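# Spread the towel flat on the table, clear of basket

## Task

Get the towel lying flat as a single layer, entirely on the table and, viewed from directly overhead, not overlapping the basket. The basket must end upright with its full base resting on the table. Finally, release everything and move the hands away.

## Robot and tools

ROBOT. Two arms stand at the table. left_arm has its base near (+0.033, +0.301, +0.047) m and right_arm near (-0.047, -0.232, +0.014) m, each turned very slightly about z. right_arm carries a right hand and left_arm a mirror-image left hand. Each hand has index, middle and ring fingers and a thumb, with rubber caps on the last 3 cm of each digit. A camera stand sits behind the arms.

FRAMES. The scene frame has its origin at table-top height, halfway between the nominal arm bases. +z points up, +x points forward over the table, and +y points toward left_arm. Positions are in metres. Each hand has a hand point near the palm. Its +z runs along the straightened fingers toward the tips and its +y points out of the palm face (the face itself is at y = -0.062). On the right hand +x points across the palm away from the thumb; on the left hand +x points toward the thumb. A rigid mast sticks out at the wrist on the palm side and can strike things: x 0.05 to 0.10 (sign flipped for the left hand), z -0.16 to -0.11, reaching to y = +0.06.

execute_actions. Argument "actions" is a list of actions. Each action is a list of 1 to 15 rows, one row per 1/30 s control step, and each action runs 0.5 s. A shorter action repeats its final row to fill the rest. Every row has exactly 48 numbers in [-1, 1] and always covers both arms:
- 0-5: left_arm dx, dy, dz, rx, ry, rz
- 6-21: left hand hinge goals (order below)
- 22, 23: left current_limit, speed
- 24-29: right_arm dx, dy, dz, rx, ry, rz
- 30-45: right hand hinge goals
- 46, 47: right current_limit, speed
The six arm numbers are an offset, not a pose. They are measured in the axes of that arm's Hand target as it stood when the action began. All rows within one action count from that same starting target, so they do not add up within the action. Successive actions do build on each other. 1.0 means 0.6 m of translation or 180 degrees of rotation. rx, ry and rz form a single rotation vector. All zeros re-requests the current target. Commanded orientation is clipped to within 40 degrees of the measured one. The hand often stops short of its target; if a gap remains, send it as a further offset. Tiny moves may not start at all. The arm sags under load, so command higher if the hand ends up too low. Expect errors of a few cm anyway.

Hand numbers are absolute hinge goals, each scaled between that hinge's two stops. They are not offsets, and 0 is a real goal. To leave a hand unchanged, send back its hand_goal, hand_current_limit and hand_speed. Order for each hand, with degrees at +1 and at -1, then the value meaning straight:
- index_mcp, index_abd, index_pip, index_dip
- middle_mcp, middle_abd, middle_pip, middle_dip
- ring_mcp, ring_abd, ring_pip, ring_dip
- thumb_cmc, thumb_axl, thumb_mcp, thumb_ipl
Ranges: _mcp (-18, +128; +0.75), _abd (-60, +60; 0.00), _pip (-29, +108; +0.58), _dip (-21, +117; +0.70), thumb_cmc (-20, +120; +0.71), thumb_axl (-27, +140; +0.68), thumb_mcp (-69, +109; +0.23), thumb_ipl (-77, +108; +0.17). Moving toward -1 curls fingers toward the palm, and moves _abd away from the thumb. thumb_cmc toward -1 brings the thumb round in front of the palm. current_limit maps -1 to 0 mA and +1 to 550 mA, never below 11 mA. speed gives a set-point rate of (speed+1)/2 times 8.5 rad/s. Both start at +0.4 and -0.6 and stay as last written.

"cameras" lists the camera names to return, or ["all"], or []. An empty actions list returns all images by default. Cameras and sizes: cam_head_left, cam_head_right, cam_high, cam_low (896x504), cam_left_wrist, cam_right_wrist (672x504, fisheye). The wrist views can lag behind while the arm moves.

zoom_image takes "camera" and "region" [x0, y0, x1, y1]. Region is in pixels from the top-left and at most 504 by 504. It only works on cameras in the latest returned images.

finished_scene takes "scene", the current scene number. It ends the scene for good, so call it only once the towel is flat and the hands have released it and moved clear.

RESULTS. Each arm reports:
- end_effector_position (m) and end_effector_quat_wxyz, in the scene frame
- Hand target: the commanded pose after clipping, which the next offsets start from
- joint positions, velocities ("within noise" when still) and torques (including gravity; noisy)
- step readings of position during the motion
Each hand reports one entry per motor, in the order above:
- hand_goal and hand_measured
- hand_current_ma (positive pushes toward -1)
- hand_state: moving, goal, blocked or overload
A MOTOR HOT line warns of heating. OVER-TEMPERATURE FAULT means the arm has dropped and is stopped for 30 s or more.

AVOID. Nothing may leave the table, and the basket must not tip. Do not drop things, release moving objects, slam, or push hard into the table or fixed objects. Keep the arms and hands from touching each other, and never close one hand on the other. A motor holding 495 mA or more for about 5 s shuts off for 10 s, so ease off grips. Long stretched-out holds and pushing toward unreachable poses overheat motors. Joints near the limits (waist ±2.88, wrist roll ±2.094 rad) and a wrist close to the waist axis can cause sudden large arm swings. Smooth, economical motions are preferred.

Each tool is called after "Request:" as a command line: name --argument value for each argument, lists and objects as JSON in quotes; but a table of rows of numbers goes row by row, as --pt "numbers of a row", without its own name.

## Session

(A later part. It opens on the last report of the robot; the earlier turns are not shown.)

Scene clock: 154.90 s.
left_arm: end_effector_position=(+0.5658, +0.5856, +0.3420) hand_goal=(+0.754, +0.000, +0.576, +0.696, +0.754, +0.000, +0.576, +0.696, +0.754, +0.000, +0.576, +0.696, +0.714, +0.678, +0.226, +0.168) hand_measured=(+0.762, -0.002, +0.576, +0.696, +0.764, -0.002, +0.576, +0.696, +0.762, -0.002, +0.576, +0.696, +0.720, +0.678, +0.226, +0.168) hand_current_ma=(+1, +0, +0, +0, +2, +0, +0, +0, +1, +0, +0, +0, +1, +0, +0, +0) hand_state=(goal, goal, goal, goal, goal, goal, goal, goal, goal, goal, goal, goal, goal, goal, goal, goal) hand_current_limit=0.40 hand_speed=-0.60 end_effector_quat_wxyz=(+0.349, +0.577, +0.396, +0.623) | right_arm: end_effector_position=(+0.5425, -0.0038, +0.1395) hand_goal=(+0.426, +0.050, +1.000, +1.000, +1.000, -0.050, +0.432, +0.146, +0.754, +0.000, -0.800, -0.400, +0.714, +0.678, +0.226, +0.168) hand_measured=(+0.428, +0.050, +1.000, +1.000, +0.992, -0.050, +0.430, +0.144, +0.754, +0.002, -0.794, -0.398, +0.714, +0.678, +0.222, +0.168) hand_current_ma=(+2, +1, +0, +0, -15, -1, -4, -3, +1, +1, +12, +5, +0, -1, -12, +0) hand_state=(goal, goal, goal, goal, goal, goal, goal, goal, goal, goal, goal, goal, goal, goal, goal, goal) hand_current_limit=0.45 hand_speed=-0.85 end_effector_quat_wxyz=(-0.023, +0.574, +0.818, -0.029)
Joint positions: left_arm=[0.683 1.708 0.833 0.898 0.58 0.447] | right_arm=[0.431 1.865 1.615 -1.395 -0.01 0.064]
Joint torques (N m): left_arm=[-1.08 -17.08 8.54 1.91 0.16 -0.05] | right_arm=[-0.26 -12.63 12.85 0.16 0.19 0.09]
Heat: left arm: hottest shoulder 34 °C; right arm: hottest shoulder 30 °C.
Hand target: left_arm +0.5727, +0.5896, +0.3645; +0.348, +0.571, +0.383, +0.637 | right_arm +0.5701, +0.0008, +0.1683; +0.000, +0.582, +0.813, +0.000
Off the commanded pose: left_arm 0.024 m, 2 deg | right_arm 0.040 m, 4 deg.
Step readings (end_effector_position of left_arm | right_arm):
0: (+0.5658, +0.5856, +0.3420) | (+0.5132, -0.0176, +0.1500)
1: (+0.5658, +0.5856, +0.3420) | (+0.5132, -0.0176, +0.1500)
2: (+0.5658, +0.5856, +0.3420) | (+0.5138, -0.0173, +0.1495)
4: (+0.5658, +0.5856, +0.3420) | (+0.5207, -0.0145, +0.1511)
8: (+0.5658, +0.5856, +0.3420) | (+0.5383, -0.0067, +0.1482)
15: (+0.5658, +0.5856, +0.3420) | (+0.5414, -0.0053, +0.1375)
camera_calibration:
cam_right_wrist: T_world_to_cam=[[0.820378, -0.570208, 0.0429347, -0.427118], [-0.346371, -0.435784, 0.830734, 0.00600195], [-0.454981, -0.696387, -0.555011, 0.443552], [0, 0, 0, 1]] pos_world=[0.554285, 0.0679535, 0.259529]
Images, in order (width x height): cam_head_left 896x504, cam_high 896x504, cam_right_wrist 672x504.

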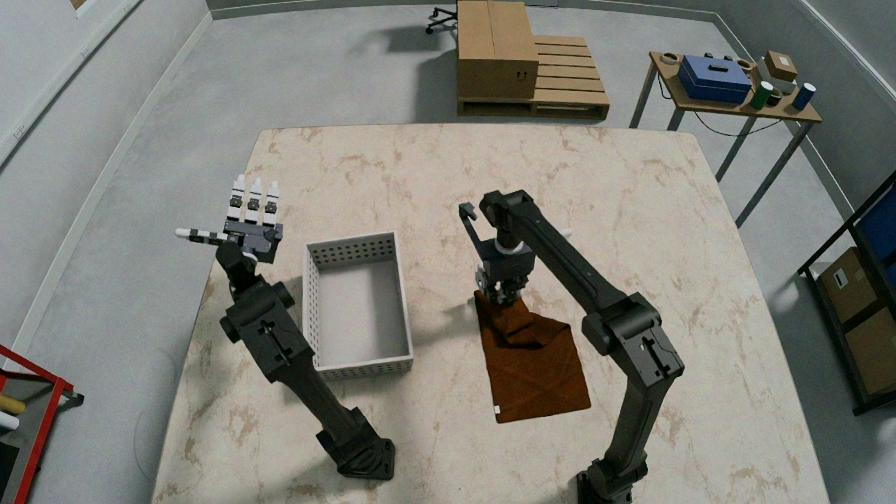

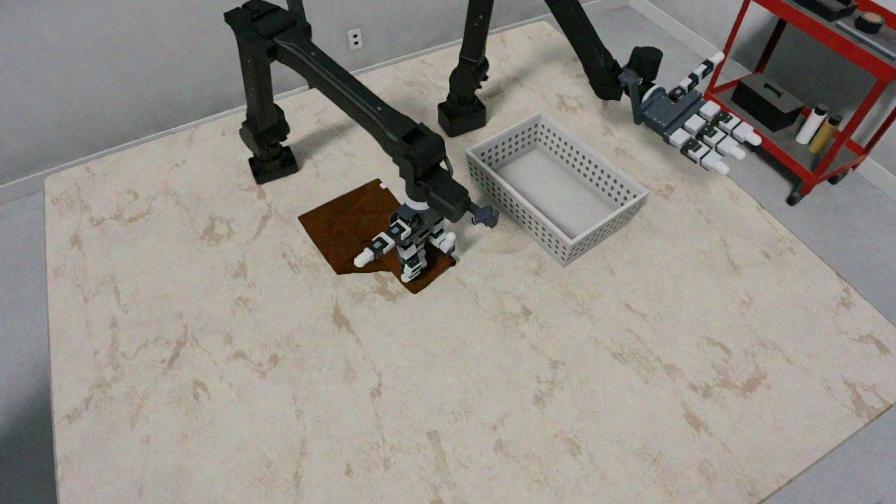

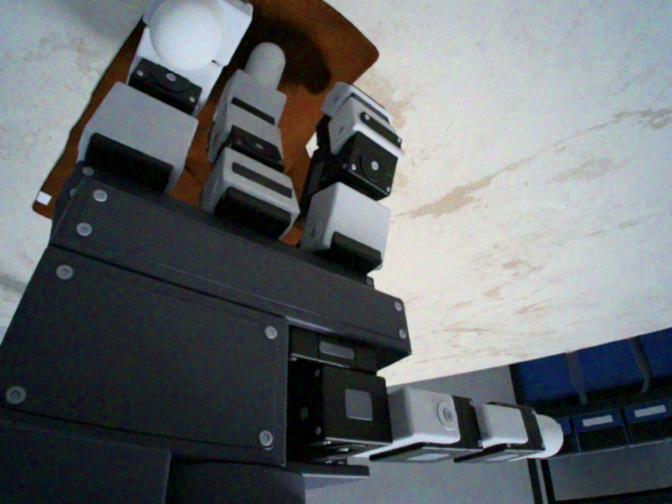

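Request:
execute_actions --actions '[[[0,0,0,0,0,0,0.754,0,0.576,0.696,0.754,0,0.576,0.696,0.754,0,0.576,0.696,0.714,0.678,0.226,0.168,0.4,-0.6,0.0219,-0.0155,0.0583,0,0,0,0.426,0.05,1,1,1,-0.05,0.432,0.146,0.754,0,-0.8,-0.4,0.714,0.678,0.226,0.168,0.45,-0.85]]]' --cameras '["cam_low","cam_high","cam_right_wrist"]'

Request:
zoom_image --camera "cam_high" --region '[340, 190, 470, 300]'

Request:
zoom_image --camera "cam_low" --region '[180, 180, 340, 280]'

Request:
zoom_image --camera "cam_right_wrist" --region '[60, 0, 480, 280]'

Scene clock: 156.83 s.
left_arm: end_effector_position=(+0.5658, +0.5856, +0.3420) hand_goal=(+0.754, +0.000, +0.576, +0.696, +0.754, +0.000, +0.576, +0.696, +0.754, +0.000, +0.576, +0.696, +0.714, +0.678, +0.226, +0.168) hand_measured=(+0.762, -0.002, +0.576, +0.696, +0.764, -0.002, +0.576, +0.696, +0.762, -0.002, +0.576, +0.696, +0.720, +0.678, +0.226, +0.168) hand_current_ma=(+1, +0, +0, +0, +2, +0, +0, +0, +1, +0, +0, +0, +1, +0, +0, +0) hand_state=(goal, goal, goal, goal, goal, goal, goal, goal, goal, goal, goal, goal, goal, goal, goal, goal) hand_current_limit=0.40 hand_speed=-0.60 end_effector_quat_wxyz=(+0.349, +0.577, +0.396, +0.623) | right_arm: end_effector_position=(+0.5563, +0.0040, +0.1391) hand_goal=(+0.426, +0.050, +1.000, +1.000, +1.000, -0.050, +0.432, +0.146, +0.754, +0.000, -0.800, -0.400, +0.714, +0.678, +0.226, +0.168) hand_measured=(+0.428, +0.050, +1.000, +1.000, +0.994, -0.050, +0.430, +0.144, +0.754, +0.002, -0.794, -0.398, +0.714, +0.678, +0.222, +0.168) hand_current_ma=(+2, +1, +0, +0, -13, -1, -3, -3, +1, +1, +12, +5, +0, -1, -12, +0) hand_state=(goal, goal, goal, goal, goal, goal, goal, goal, goal, goal, goal, goal, goal, goal, goal, goal) hand_current_limit=0.45 hand_speed=-0.85 end_effector_quat_wxyz=(-0.006, +0.579, +0.815, +0.000)
Joint positions: left_arm=[0.683 1.708 0.833 0.898 0.58 0.447] | right_arm=[0.435 1.866 1.602 -1.313 -0.01 0.081]
Joint torques (N m): left_arm=[-0.85 -17.49 8.66 1.88 0.16 -0.03] | right_arm=[0.73 -12.63 7.49 0.73 0.18 0.15]
Heat: left arm: hottest shoulder 34 °C; right arm: hottest shoulder 30 °C.
Hand target: left_arm +0.5727, +0.5896, +0.3645; +0.348, +0.571, +0.383, +0.637 | right_arm +0.5570, +0.0103, +0.1333; +0.000, +0.582, +0.813, +0.000
Off the commanded pose: left_arm 0.024 m, 2 deg | right_arm 0.009 m, 1 deg.
Step readings (end_effector_position of left_arm | right_arm):
0: (+0.5658, +0.5856, +0.3420) | (+0.5425, -0.0038, +0.1395)
1: (+0.5658, +0.5856, +0.3420) | (+0.5425, -0.0038, +0.1395)
2: (+0.5658, +0.5856, +0.3420) | (+0.5436, -0.0033, +0.1398)
4: (+0.5658, +0.5856, +0.3420) | (+0.5489, -0.0013, +0.1414)
8: (+0.5658, +0.5856, +0.3420) | (+0.5576, +0.0020, +0.1438)
15: (+0.5658, +0.5856, +0.3420) | (+0.5560, +0.0040, +0.1399)
camera_calibration:
cam_right_wrist: T_world_to_cam=[[0.80956, -0.581806, 0.0781956, -0.432774], [-0.402181, -0.452657, 0.795834, 0.0504418], [-0.427625, -0.675724, -0.600444, 0.446063], [0, 0, 0, 1]] pos_world=[0.561391, 0.0724581, 0.261534]
Images, in order (width x height): cam_high 896x504, cam_low 896x504, cam_right_wrist 672x504.

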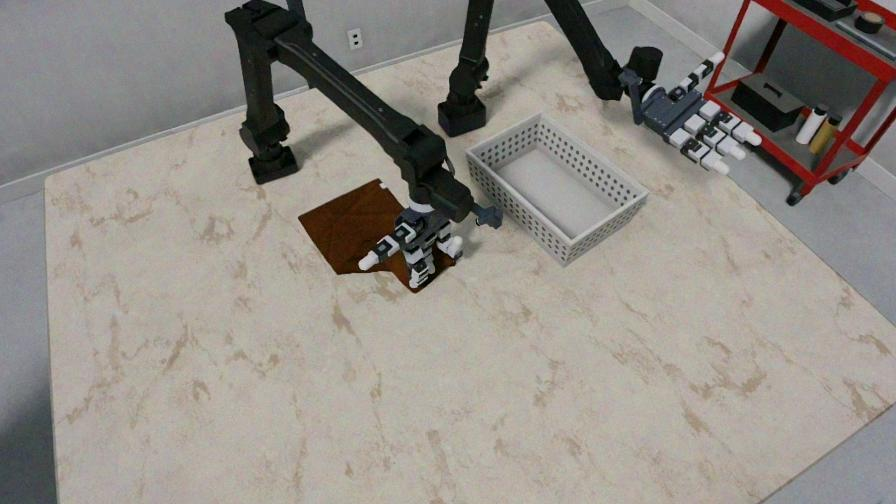

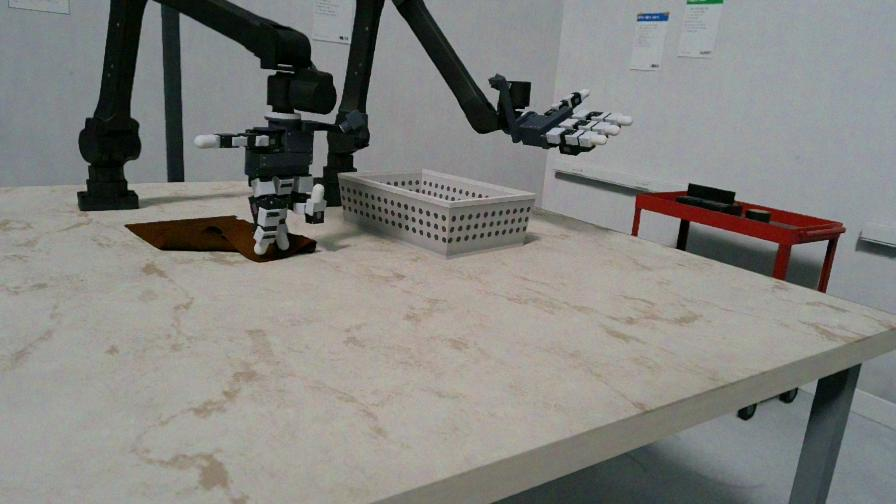

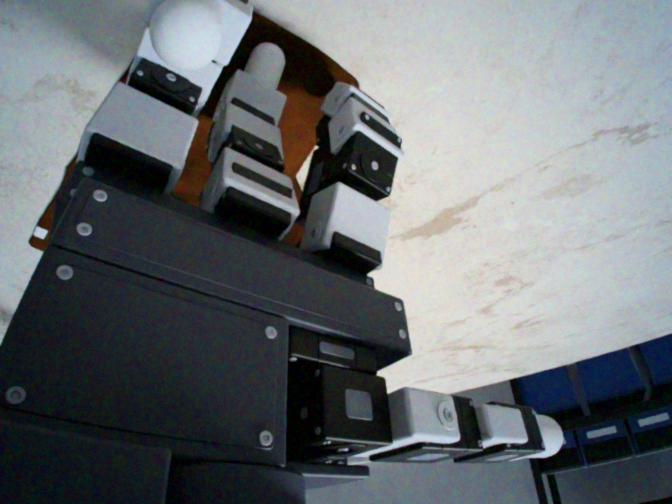

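Scaled by 3.877 from the camera's 896x504 image, which has a finer 1280x720 frame.

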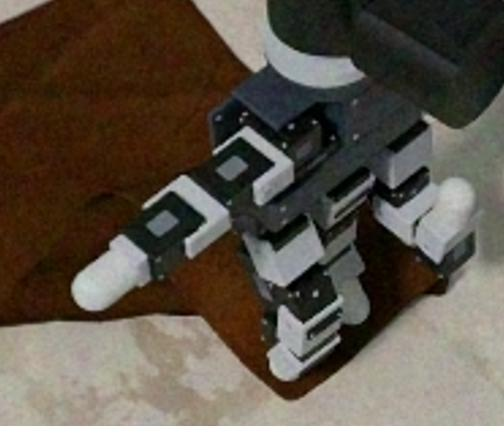

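Scaled by 3.150 from the camera's 896x504 image, which has a finer 1280x720 frame.

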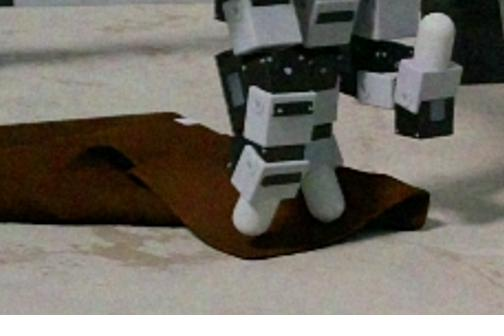

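Scaled by 1.200 from the camera's 672x504 image, which has a finer 960x720 frame.

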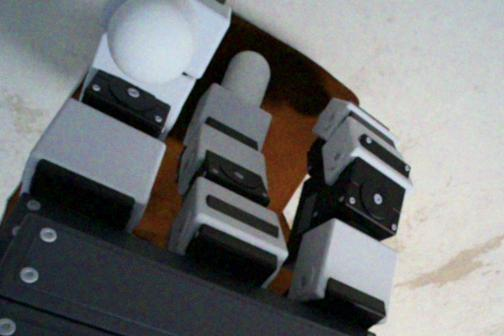

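Request:
execute_actions --actions '[[[0,0,0,0,0,0,0.754,0,0.576,0.696,0.754,0,0.576,0.696,0.754,0,0.576,0.696,0.714,0.678,0.226,0.168,0.4,-0.6,0.0063,-0.019,0.0267,0,0,0,0.426,0.05,1,1,1,-0.05,0.432,0.146,0.754,0,-0.8,-0.4,0.714,0.678,0.226,0.168,0.45,-0.85]]]' --cameras '["cam_low","cam_high","cam_right_wrist"]'

Request:
zoom_image --camera "cam_high" --region '[340, 190, 470, 300]'

Request:
zoom_image --camera "cam_low" --region '[180, 180, 340, 280]'

Scene clock: 158.87 s.
left_arm: end_effector_position=(+0.5658, +0.5856, +0.3420) hand_goal=(+0.754, +0.000, +0.576, +0.696, +0.754, +0.000, +0.576, +0.696, +0.754, +0.000, +0.576, +0.696, +0.714, +0.678, +0.226, +0.168) hand_measured=(+0.762, -0.002, +0.576, +0.696, +0.764, -0.002, +0.576, +0.696, +0.762, -0.002, +0.576, +0.696, +0.720, +0.678, +0.226, +0.168) hand_current_ma=(+1, +0, +0, +0, +2, +0, +0, +0, +1, +0, +0, +0, +1, +0, +0, +0) hand_state=(goal, goal, goal, goal, goal, goal, goal, goal, goal, goal, goal, goal, goal, goal, goal, goal) hand_current_limit=0.40 hand_speed=-0.60 end_effector_quat_wxyz=(+0.349, +0.577, +0.396, +0.623) | right_arm: end_effector_position=(+0.5514, +0.0046, +0.1298) hand_goal=(+0.426, +0.050, +1.000, +1.000, +1.000, -0.050, +0.432, +0.146, +0.754, +0.000, -0.800, -0.400, +0.714, +0.678, +0.226, +0.168) hand_measured=(+0.424, +0.050, +1.000, +1.000, +0.996, -0.050, +0.420, +0.132, +0.754, +0.002, -0.794, -0.398, +0.714, +0.678, +0.220, +0.168) hand_current_ma=(-3, -1, +0, +0, -8, -1, -25, -35, +1, +1, +12, +5, +0, -1, -13, +0) hand_state=(goal, goal, goal, goal, goal, goal, goal, goal, goal, goal, goal, goal, goal, goal, goal, goal) hand_current_limit=0.45 hand_speed=-0.85 end_effector_quat_wxyz=(+0.002, +0.580, +0.815, +0.004)
Joint positions: left_arm=[0.683 1.708 0.833 0.898 0.58 0.447] | right_arm=[0.443 1.854 1.555 -1.263 -0.001 0.09]
Joint torques (N m): left_arm=[-0.85 -16.73 8.57 1.77 0.17 -0.04] | right_arm=[0.73 -12.4 6.15 0.81 0.11 0.15]
Heat: left arm: hottest shoulder 34 °C; right arm: hottest shoulder 30 °C.
Hand target: left_arm +0.5727, +0.5896, +0.3645; +0.348, +0.571, +0.383, +0.637 | right_arm +0.5450, +0.0102, +0.1173; +0.000, +0.582, +0.813, +0.000
Off the commanded pose: left_arm 0.024 m, 2 deg | right_arm 0.015 m, 1 deg.
Step readings (end_effector_position of left_arm | right_arm):
0: (+0.5658, +0.5856, +0.3420) | (+0.5563, +0.0040, +0.1391)
1: (+0.5658, +0.5856, +0.3420) | (+0.5562, +0.0039, +0.1385)
2: (+0.5658, +0.5856, +0.3420) | (+0.5561, +0.0037, +0.1370)
4: (+0.5658, +0.5856, +0.3420) | (+0.5548, +0.0038, +0.1315)
8: (+0.5658, +0.5856, +0.3420) | (+0.5518, +0.0047, +0.1299)
15: (+0.5658, +0.5856, +0.3420) | (+0.5515, +0.0045, +0.1299)
camera_calibration:
cam_right_wrist: T_world_to_cam=[[0.807156, -0.582846, 0.0937489, -0.428467], [-0.416934, -0.450405, 0.789494, 0.0651498], [-0.417929, -0.676332, -0.606556, 0.434311], [0, 0, 0, 1]] pos_world=[0.554514, 0.0733527, 0.252167]
Images, in order (width x height): cam_high 896x504, cam_low 896x504, cam_right_wrist 672x504.

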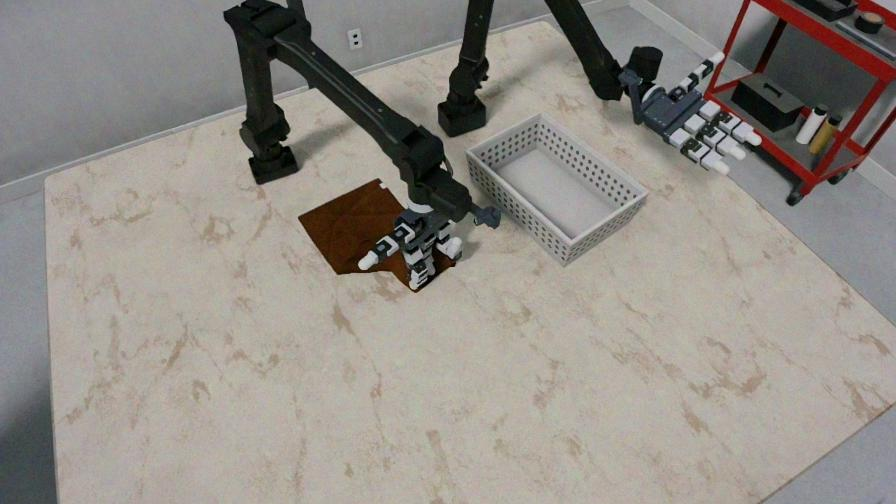

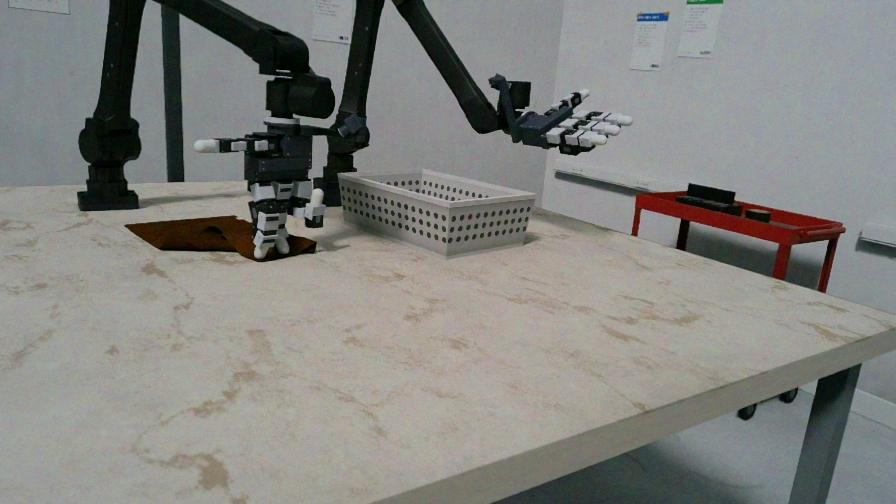

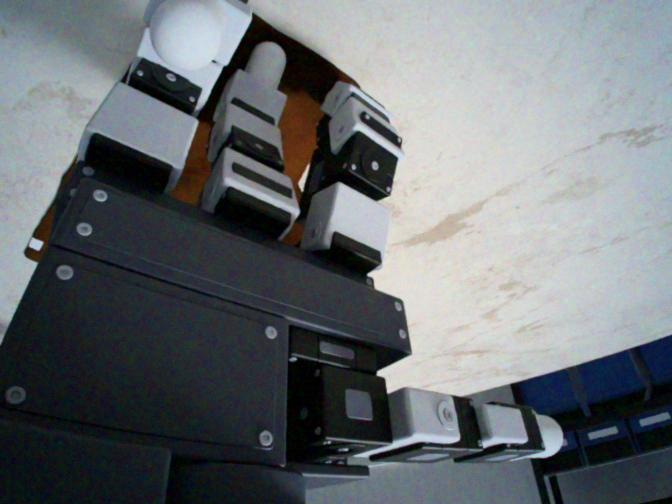

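Scaled by 3.877 from the camera's 896x504 image, which has a finer 1280x720 frame.

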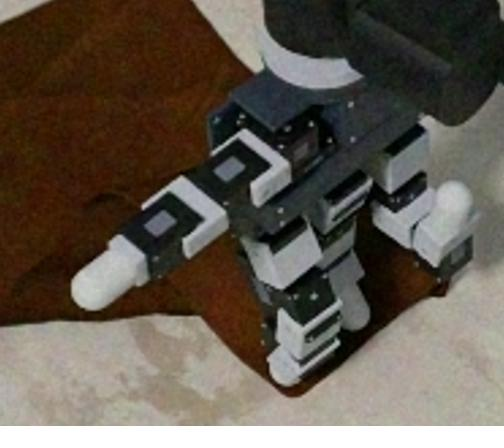

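Scaled by 3.150 from the camera's 896x504 image, which has a finer 1280x720 frame.

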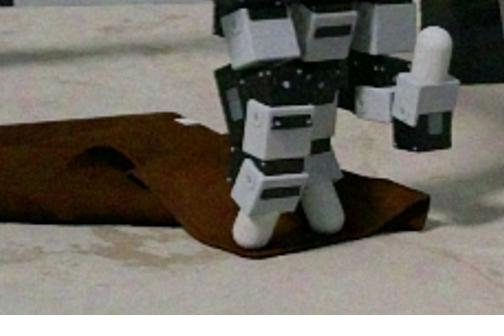

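Request:
execute_actions --actions '[[[0,0,0,0,0,0,0.754,0,0.576,0.696,0.754,0,0.576,0.696,0.754,0,0.576,0.696,0.714,0.678,0.226,0.168,0.4,-0.6,0,0,0.01,0,0,0,0.426,-0.2,1,1,1,0.2,0.432,0.146,0.754,0,-0.8,-0.4,0.714,0.678,0.226,0.168,0.45,-0.88]],[[0,0,0,0,0,0,0.754,0,0.576,0.696,0.754,0,0.576,0.696,0.754,0,0.576,0.696,0.714,0.678,0.226,0.168,0.4,-0.6,0,0,0,0,0,0,0.426,-0.4,1,1,1,0.4,0.432,0.146,0.754,0,-0.8,-0.4,0.714,0.678,0.226,0.168,0.45,-0.88]]]' --cameras '["cam_low","cam_high"]'

Request:
zoom_image --camera "cam_high" --region '[340, 190, 470, 300]'

Request:
zoom_image --camera "cam_low" --region '[180, 180, 340, 280]'

Scene clock: 160.60 s.
left_arm: end_effector_position=(+0.5658, +0.5856, +0.3420) hand_goal=(+0.754, +0.000, +0.576, +0.696, +0.754, +0.000, +0.576, +0.696, +0.754, +0.000, +0.576, +0.696, +0.714, +0.678, +0.226, +0.168) hand_measured=(+0.762, -0.002, +0.576, +0.696, +0.764, -0.002, +0.576, +0.696, +0.762, -0.002, +0.576, +0.696, +0.720, +0.678, +0.226, +0.168) hand_current_ma=(+1, +0, +0, +0, +2, +0, +0, +0, +1, +0, +0, +0, +1, +0, +0, +0) hand_state=(goal, goal, goal, goal, goal, goal, goal, goal, goal, goal, goal, goal, goal, goal, goal, goal) hand_current_limit=0.40 hand_speed=-0.60 end_effector_quat_wxyz=(+0.349, +0.577, +0.396, +0.623) | right_arm: end_effector_position=(+0.5492, +0.0120, +0.1295) hand_goal=(+0.426, -0.400, +1.000, +1.000, +1.000, +0.400, +0.432, +0.146, +0.754, +0.000, -0.800, -0.400, +0.714, +0.678, +0.226, +0.168) hand_measured=(+0.426, -0.158, +1.000, +1.000, +0.998, +0.120, +0.420, +0.130, +0.754, +0.002, -0.794, -0.398, +0.714, +0.678, +0.220, +0.168) hand_current_ma=(+0, +399, +0, +0, -2, -399, -25, -40, +1, +1, +12, +5, +0, -1, -13, +0) hand_state=(goal, blocked, goal, goal, goal, blocked, goal, goal, goal, goal, goal, goal, goal, goal, goal, goal) hand_current_limit=0.45 hand_speed=-0.88 end_effector_quat_wxyz=(+0.005, +0.575, +0.818, +0.008)
Joint positions: left_arm=[0.683 1.708 0.833 0.898 0.58 0.447] | right_arm=[0.455 1.851 1.547 -1.249 0.001 0.09]
Joint torques (N m): left_arm=[-0.79 -16.67 8.66 1.96 0.18 -0.05] | right_arm=[0.56 -11.99 6.01 0.84 0.1 0.16]
Heat: left arm: hottest shoulder 34 °C; right arm: hottest shoulder 30 °C.
Hand target: left_arm +0.5727, +0.5896, +0.3645; +0.348, +0.571, +0.383, +0.637 | right_arm +0.5450, +0.0102, +0.1113; +0.000, +0.582, +0.813, +0.000
Off the commanded pose: left_arm 0.024 m, 2 deg | right_arm 0.019 m, 1 deg.
Step readings (end_effector_position of left_arm | right_arm):
0: (+0.5658, +0.5856, +0.3420) | (+0.5514, +0.0046, +0.1298)
1: (+0.5658, +0.5856, +0.3420) | (+0.5514, +0.0046, +0.1298)
2: (+0.5658, +0.5856, +0.3420) | (+0.5513, +0.0045, +0.1292)
4: (+0.5658, +0.5856, +0.3420) | (+0.5515, +0.0046, +0.1298)
8: (+0.5658, +0.5856, +0.3420) | (+0.5511, +0.0056, +0.1296)
15: (+0.5658, +0.5856, +0.3420) | (+0.5499, +0.0102, +0.1293)
16: (+0.5658, +0.5856, +0.3420) | (+0.5495, +0.0111, +0.1293)
17: (+0.5658, +0.5856, +0.3420) | (+0.5493, +0.0118, +0.1294)
19: (+0.5658, +0.5856, +0.3420) | (+0.5491, +0.0122, +0.1294)
23: (+0.5658, +0.5856, +0.3420) | (+0.5491, +0.0122, +0.1294)
30: (+0.5658, +0.5856, +0.3420) | (+0.5492, +0.0120, +0.1295)
Images, in order (width x height): cam_high 896x504, cam_low 896x504.

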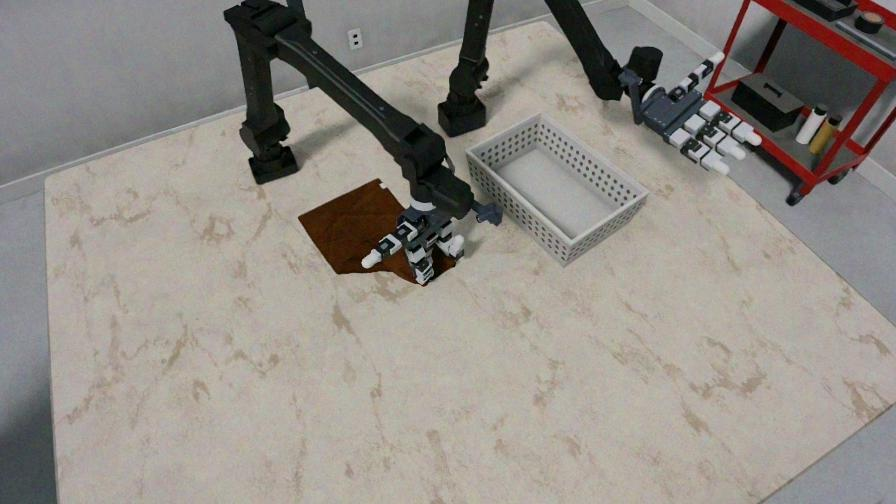

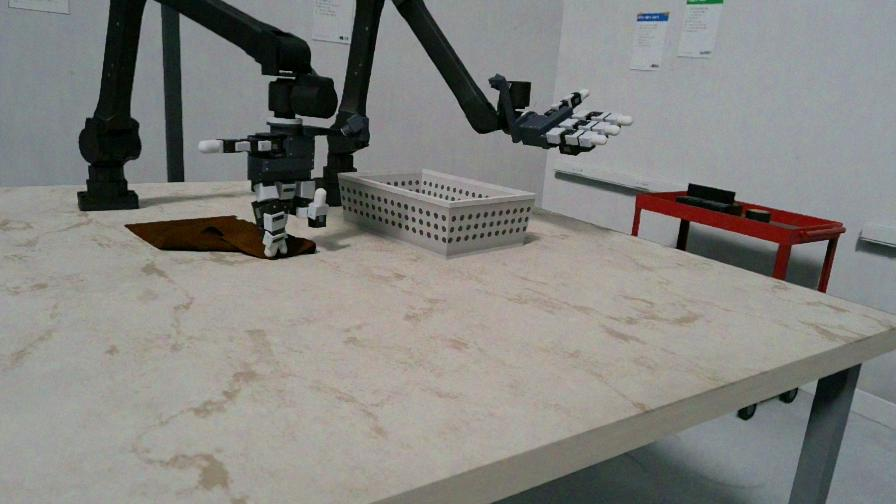

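Scaled by 3.877 from the camera's 896x504 image, which has a finer 1280x720 frame.

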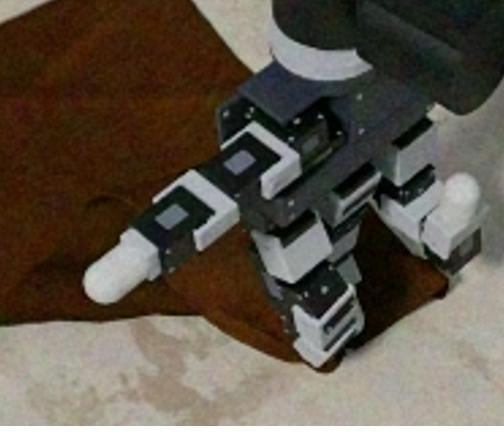

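Scaled by 3.150 from the camera's 896x504 image, which has a finer 1280x720 frame.

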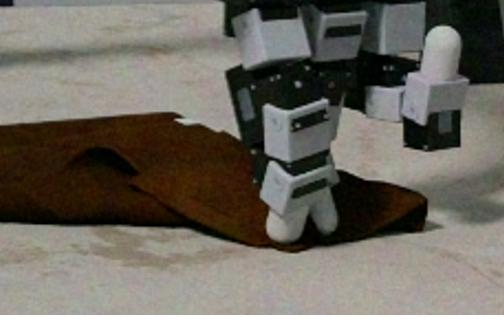

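Request:
execute_actions --actions '[[[0,0,0,0,0,0,0.754,0,0.576,0.696,0.754,0,0.576,0.696,0.754,0,0.576,0.696,0.714,0.678,0.226,0.168,0.4,-0.6,-0.0053,0.0158,-0.1167,0,0,0,0.426,-0.4,1,1,1,0.4,0.432,0.146,0.754,0,-0.8,-0.4,0.714,0.678,0.226,0.168,0.45,-0.88]],[[0,0,0,0,0,0,0.754,0,0.576,0.696,0.754,0,0.576,0.696,0.754,0,0.576,0.696,0.714,0.678,0.226,0.168,0.4,-0.6,0,0,-0.1,0,0,0,0.426,-0.4,1,1,1,0.4,0.432,0.146,0.754,0,-0.8,-0.4,0.714,0.678,0.226,0.168,0.45,-0.88]]]' --cameras '["cam_head_left","cam_low","cam_high"]'

Request:
zoom_image --camera "cam_high" --region '[300, 170, 480, 310]'

Request:
zoom_image --camera "cam_low" --region '[120, 160, 340, 280]'

Scene clock: 163.73 s.
left_arm: end_effector_position=(+0.5658, +0.5856, +0.3420) hand_goal=(+0.754, +0.000, +0.576, +0.696, +0.754, +0.000, +0.576, +0.696, +0.754, +0.000, +0.576, +0.696, +0.714, +0.678, +0.226, +0.168) hand_measured=(+0.762, -0.002, +0.576, +0.696, +0.764, -0.002, +0.576, +0.696, +0.762, -0.002, +0.576, +0.696, +0.720, +0.678, +0.226, +0.168) hand_current_ma=(+1, +0, +0, +0, +2, +0, +0, +0, +1, +0, +0, +0, +1, +0, +0, +0) hand_state=(goal, goal, goal, goal, goal, goal, goal, goal, goal, goal, goal, goal, goal, goal, goal, goal) hand_current_limit=0.40 hand_speed=-0.60 end_effector_quat_wxyz=(+0.349, +0.577, +0.396, +0.623) | right_arm: end_effector_position=(+0.5365, +0.0078, +0.2088) hand_goal=(+0.426, -0.400, +1.000, +1.000, +1.000, +0.400, +0.432, +0.146, +0.754, +0.000, -0.800, -0.400, +0.714, +0.678, +0.226, +0.168) hand_measured=(+0.422, -0.174, +0.998, +1.000, +0.996, +0.128, +0.420, +0.132, +0.754, +0.002, -0.794, -0.398, +0.714, +0.678, +0.220, +0.168) hand_current_ma=(-7, +399, -4, -1, -10, -399, -28, -35, +1, +1, +12, +5, +0, -1, -13, +0) hand_state=(goal, blocked, goal, goal, goal, blocked, goal, goal, goal, goal, goal, goal, goal, goal, goal, goal) hand_current_limit=0.45 hand_speed=-0.88 end_effector_quat_wxyz=(-0.019, +0.575, +0.818, -0.025)
Joint positions: left_arm=[0.683 1.708 0.833 0.898 0.58 0.447] | right_arm=[0.455 1.825 1.739 -1.548 -0.008 0.09]
Joint torques (N m): left_arm=[-0.67 -16.79 8.64 1.88 0.13 -0.08] | right_arm=[-0.03 -12.92 13.14 -0.54 0.1 0.09]
Heat: left arm: hottest shoulder 34 °C; right arm: hottest shoulder 30 °C.
Hand target: left_arm +0.5727, +0.5896, +0.3645; +0.348, +0.571, +0.383, +0.637 | right_arm +0.5550, +0.0102, +0.2413; +0.000, +0.582, +0.813, +0.000
Off the commanded pose: left_arm 0.024 m, 2 deg | right_arm 0.038 m, 4 deg.
Step readings (end_effector_position of left_arm | right_arm):
0: (+0.5658, +0.5856, +0.3420) | (+0.5492, +0.0120, +0.1295)
1: (+0.5658, +0.5856, +0.3420) | (+0.5492, +0.0120, +0.1295)
2: (+0.5658, +0.5856, +0.3420) | (+0.5488, +0.0121, +0.1303)
4: (+0.5658, +0.5856, +0.3420) | (+0.5446, +0.0101, +0.1307)
8: (+0.5658, +0.5856, +0.3420) | (+0.5312, +0.0039, +0.1319)
15: (+0.5658, +0.5856, +0.3420) | (+0.5329, +0.0051, +0.1418)
16: (+0.5658, +0.5856, +0.3420) | (+0.5332, +0.0052, +0.1429)
17: (+0.5658, +0.5856, +0.3420) | (+0.5326, +0.0050, +0.1449)
19: (+0.5658, +0.5856, +0.3420) | (+0.5290, +0.0033, +0.1515)
23: (+0.5658, +0.5856, +0.3420) | (+0.5320, +0.0047, +0.1786)
30: (+0.5658, +0.5856, +0.3420) | (+0.5379, +0.0085, +0.2086)
Images, in order (width x height): cam_head_left 896x504, cam_high 896x504, cam_low 896x504.

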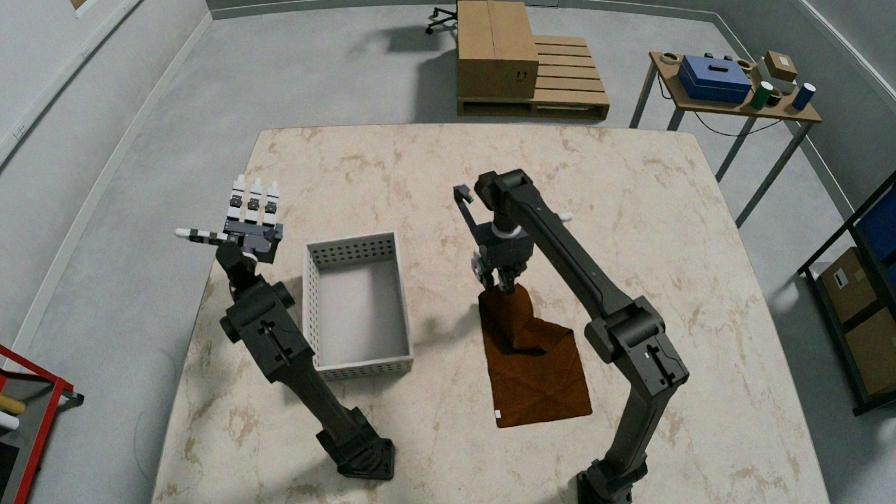

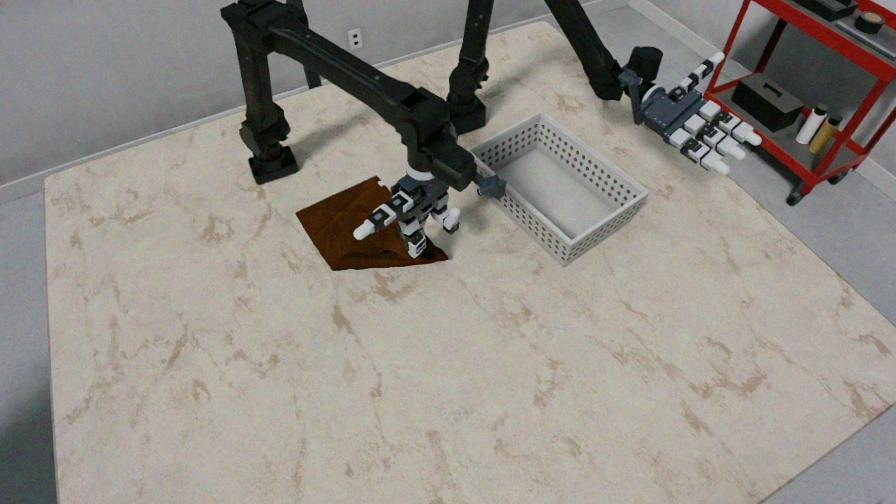

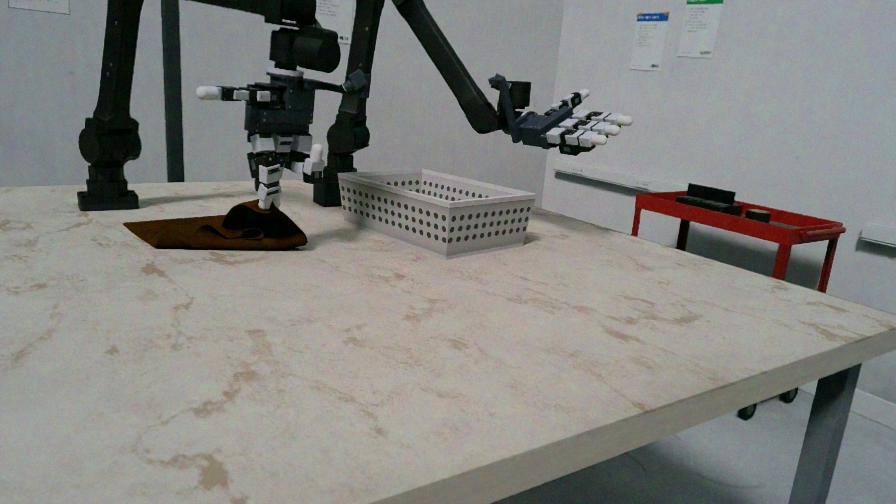

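Scaled by 2.800 from the camera's 896x504 image, which has a finer 1280x720 frame.

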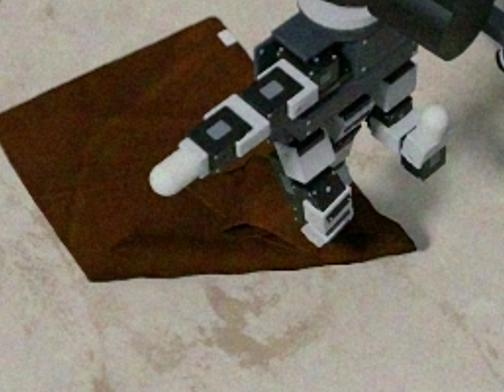

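Scaled by 2.291 from the camera's 896x504 image, which has a finer 1280x720 frame.

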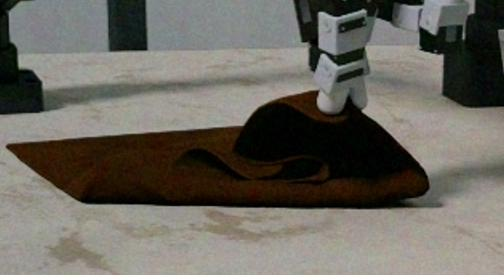

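Request:
execute_actions --actions '[[[0,0,0,0,0,0,0.754,0,0.576,0.696,0.754,0,0.576,0.696,0.754,0,0.576,0.696,0.714,0.678,0.226,0.168,0.4,-0.6,-0.0076,-0.0245,-0.0783,-0.0556,0,0,0.426,-0.4,1,1,1,0.4,0.432,0.146,0.754,0,-0.8,-0.4,0.714,0.678,0.226,0.168,0.45,-0.88]],[[0,0,0,0,0,0,0.754,0,0.576,0.696,0.754,0,0.576,0.696,0.754,0,0.576,0.696,0.714,0.678,0.226,0.168,0.4,-0.6,-0.0076,-0.0105,-0.0815,-0.0556,0,0,0.426,-0.4,1,1,1,0.4,0.432,0.146,0.754,0,-0.8,-0.4,0.714,0.678,0.226,0.168,0.45,-0.88]]]' --cameras '["cam_head_left","cam_low","cam_high"]'

Request:
zoom_image --camera "cam_high" --region '[300, 150, 480, 310]'

Request:
zoom_image --camera "cam_low" --region '[120, 130, 340, 280]'

Scene clock: 166.17 s.
left_arm: end_effector_position=(+0.5658, +0.5856, +0.3420) hand_goal=(+0.754, +0.000, +0.576, +0.696, +0.754, +0.000, +0.576, +0.696, +0.754, +0.000, +0.576, +0.696, +0.714, +0.678, +0.226, +0.168) hand_measured=(+0.762, -0.002, +0.576, +0.696, +0.764, -0.002, +0.576, +0.696, +0.762, -0.002, +0.576, +0.696, +0.720, +0.678, +0.226, +0.168) hand_current_ma=(+1, +0, +0, +0, +2, +0, +0, +0, +1, +0, +0, +0, +1, +0, +0, +0) hand_state=(goal, goal, goal, goal, goal, goal, goal, goal, goal, goal, goal, goal, goal, goal, goal, goal) hand_current_limit=0.40 hand_speed=-0.60 end_effector_quat_wxyz=(+0.349, +0.577, +0.396, +0.623) | right_arm: end_effector_position=(+0.5263, -0.0081, +0.3271) hand_goal=(+0.426, -0.400, +1.000, +1.000, +1.000, +0.400, +0.432, +0.146, +0.754, +0.000, -0.800, -0.400, +0.714, +0.678, +0.226, +0.168) hand_measured=(+0.428, -0.174, +0.998, +1.000, +1.000, +0.128, +0.424, +0.134, +0.754, +0.002, -0.794, -0.398, +0.714, +0.678, +0.220, +0.168) hand_current_ma=(+3, +399, -1, -1, +0, -399, -16, -28, +1, +1, +12, +5, +0, -1, -13, +0) hand_state=(goal, blocked, goal, goal, goal, blocked, goal, goal, goal, goal, goal, goal, goal, goal, goal, goal) hand_current_limit=0.45 hand_speed=-0.88 end_effector_quat_wxyz=(+0.088, +0.575, +0.803, +0.130)
Joint positions: left_arm=[0.683 1.708 0.833 0.898 0.58 0.447] | right_arm=[0.449 1.54 1.569 -1.286 0.024 0.099]
Joint torques (N m): left_arm=[-1.08 -16.85 8.58 1.92 0.15 -0.07] | right_arm=[-0.26 -10.75 8.59 1.94 0.24 0]
Heat: left arm: hottest shoulder 34 °C; right arm: hottest shoulder 30 °C.
Hand target: left_arm +0.5727, +0.5896, +0.3645; +0.348, +0.571, +0.383, +0.637 | right_arm +0.5301, -0.0080, +0.3353; +0.101, +0.573, +0.801, +0.142
Off the commanded pose: left_arm 0.024 m, 2 deg | right_arm 0.009 m, 2 deg.
Step readings (end_effector_position of left_arm | right_arm):
0: (+0.5658, +0.5856, +0.3420) | (+0.5365, +0.0078, +0.2088)
1: (+0.5658, +0.5856, +0.3420) | (+0.5365, +0.0078, +0.2088)
2: (+0.5658, +0.5856, +0.3420) | (+0.5371, +0.0078, +0.2103)
4: (+0.5658, +0.5856, +0.3420) | (+0.5413, +0.0089, +0.2183)
8: (+0.5658, +0.5856, +0.3420) | (+0.5393, +0.0068, +0.2508)
15: (+0.5658, +0.5856, +0.3420) | (+0.5366, +0.0041, +0.2939)
16: (+0.5658, +0.5856, +0.3420) | (+0.5371, +0.0040, +0.2936)
17: (+0.5658, +0.5856, +0.3420) | (+0.5380, +0.0039, +0.2931)
19: (+0.5658, +0.5856, +0.3420) | (+0.5368, +0.0024, +0.2893)
23: (+0.5658, +0.5856, +0.3420) | (+0.5278, -0.0030, +0.2954)
30: (+0.5658, +0.5856, +0.3420) | (+0.5261, -0.0061, +0.3281)
Images, in order (width x height): cam_head_left 896x504, cam_high 896x504, cam_low 896x504.

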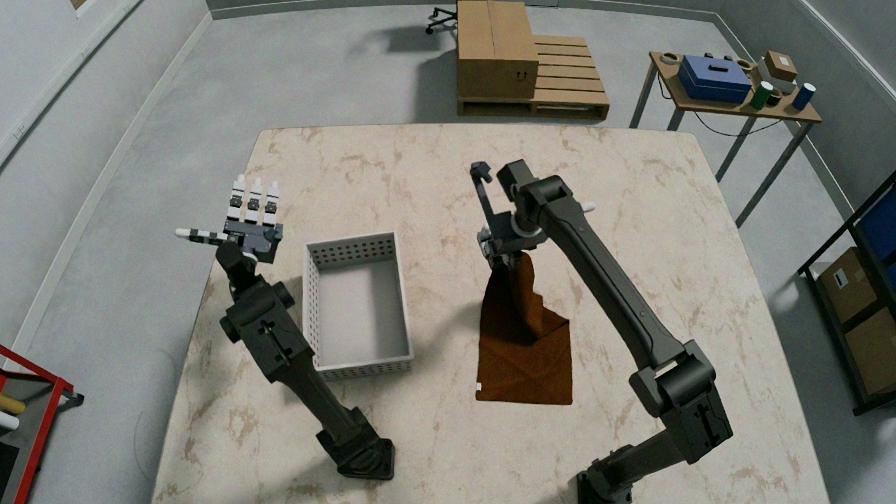

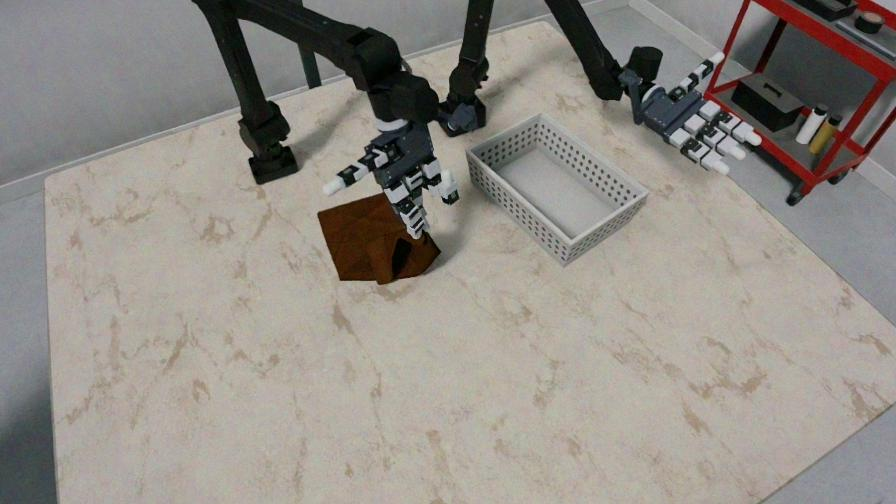

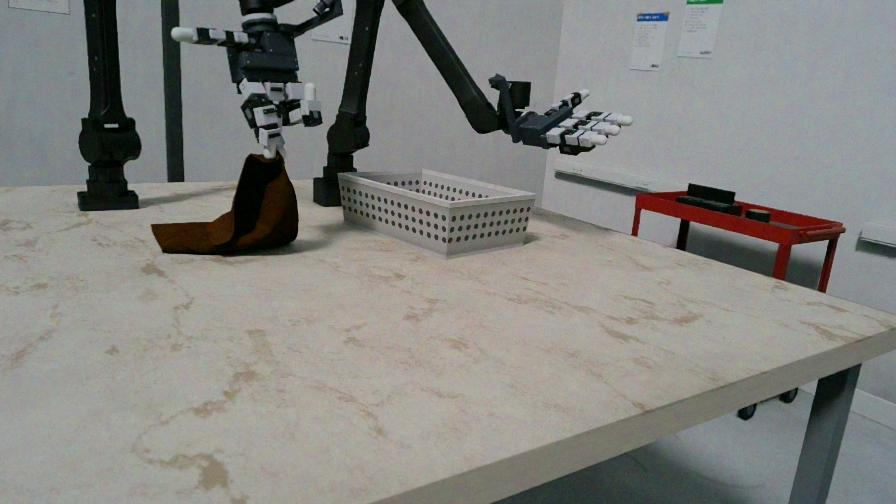

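Scaled by 2.800 from the camera's 896x504 image, which has a finer 1280x720 frame.

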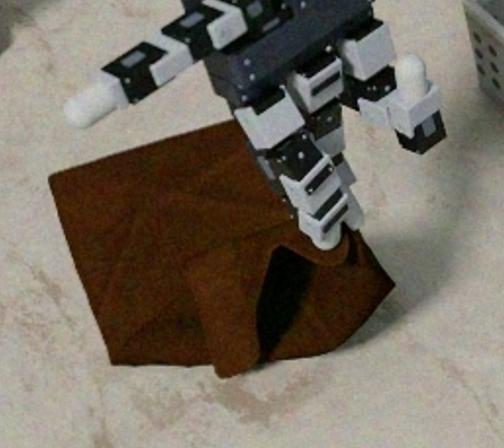

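Scaled by 2.291 from the camera's 896x504 image, which has a finer 1280x720 frame.

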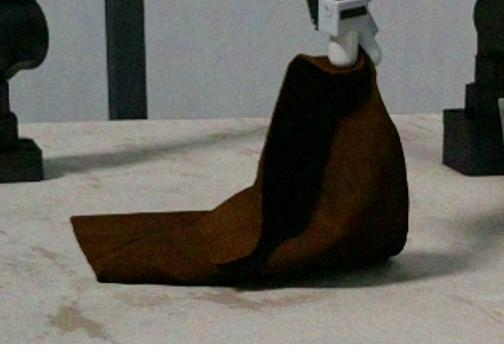

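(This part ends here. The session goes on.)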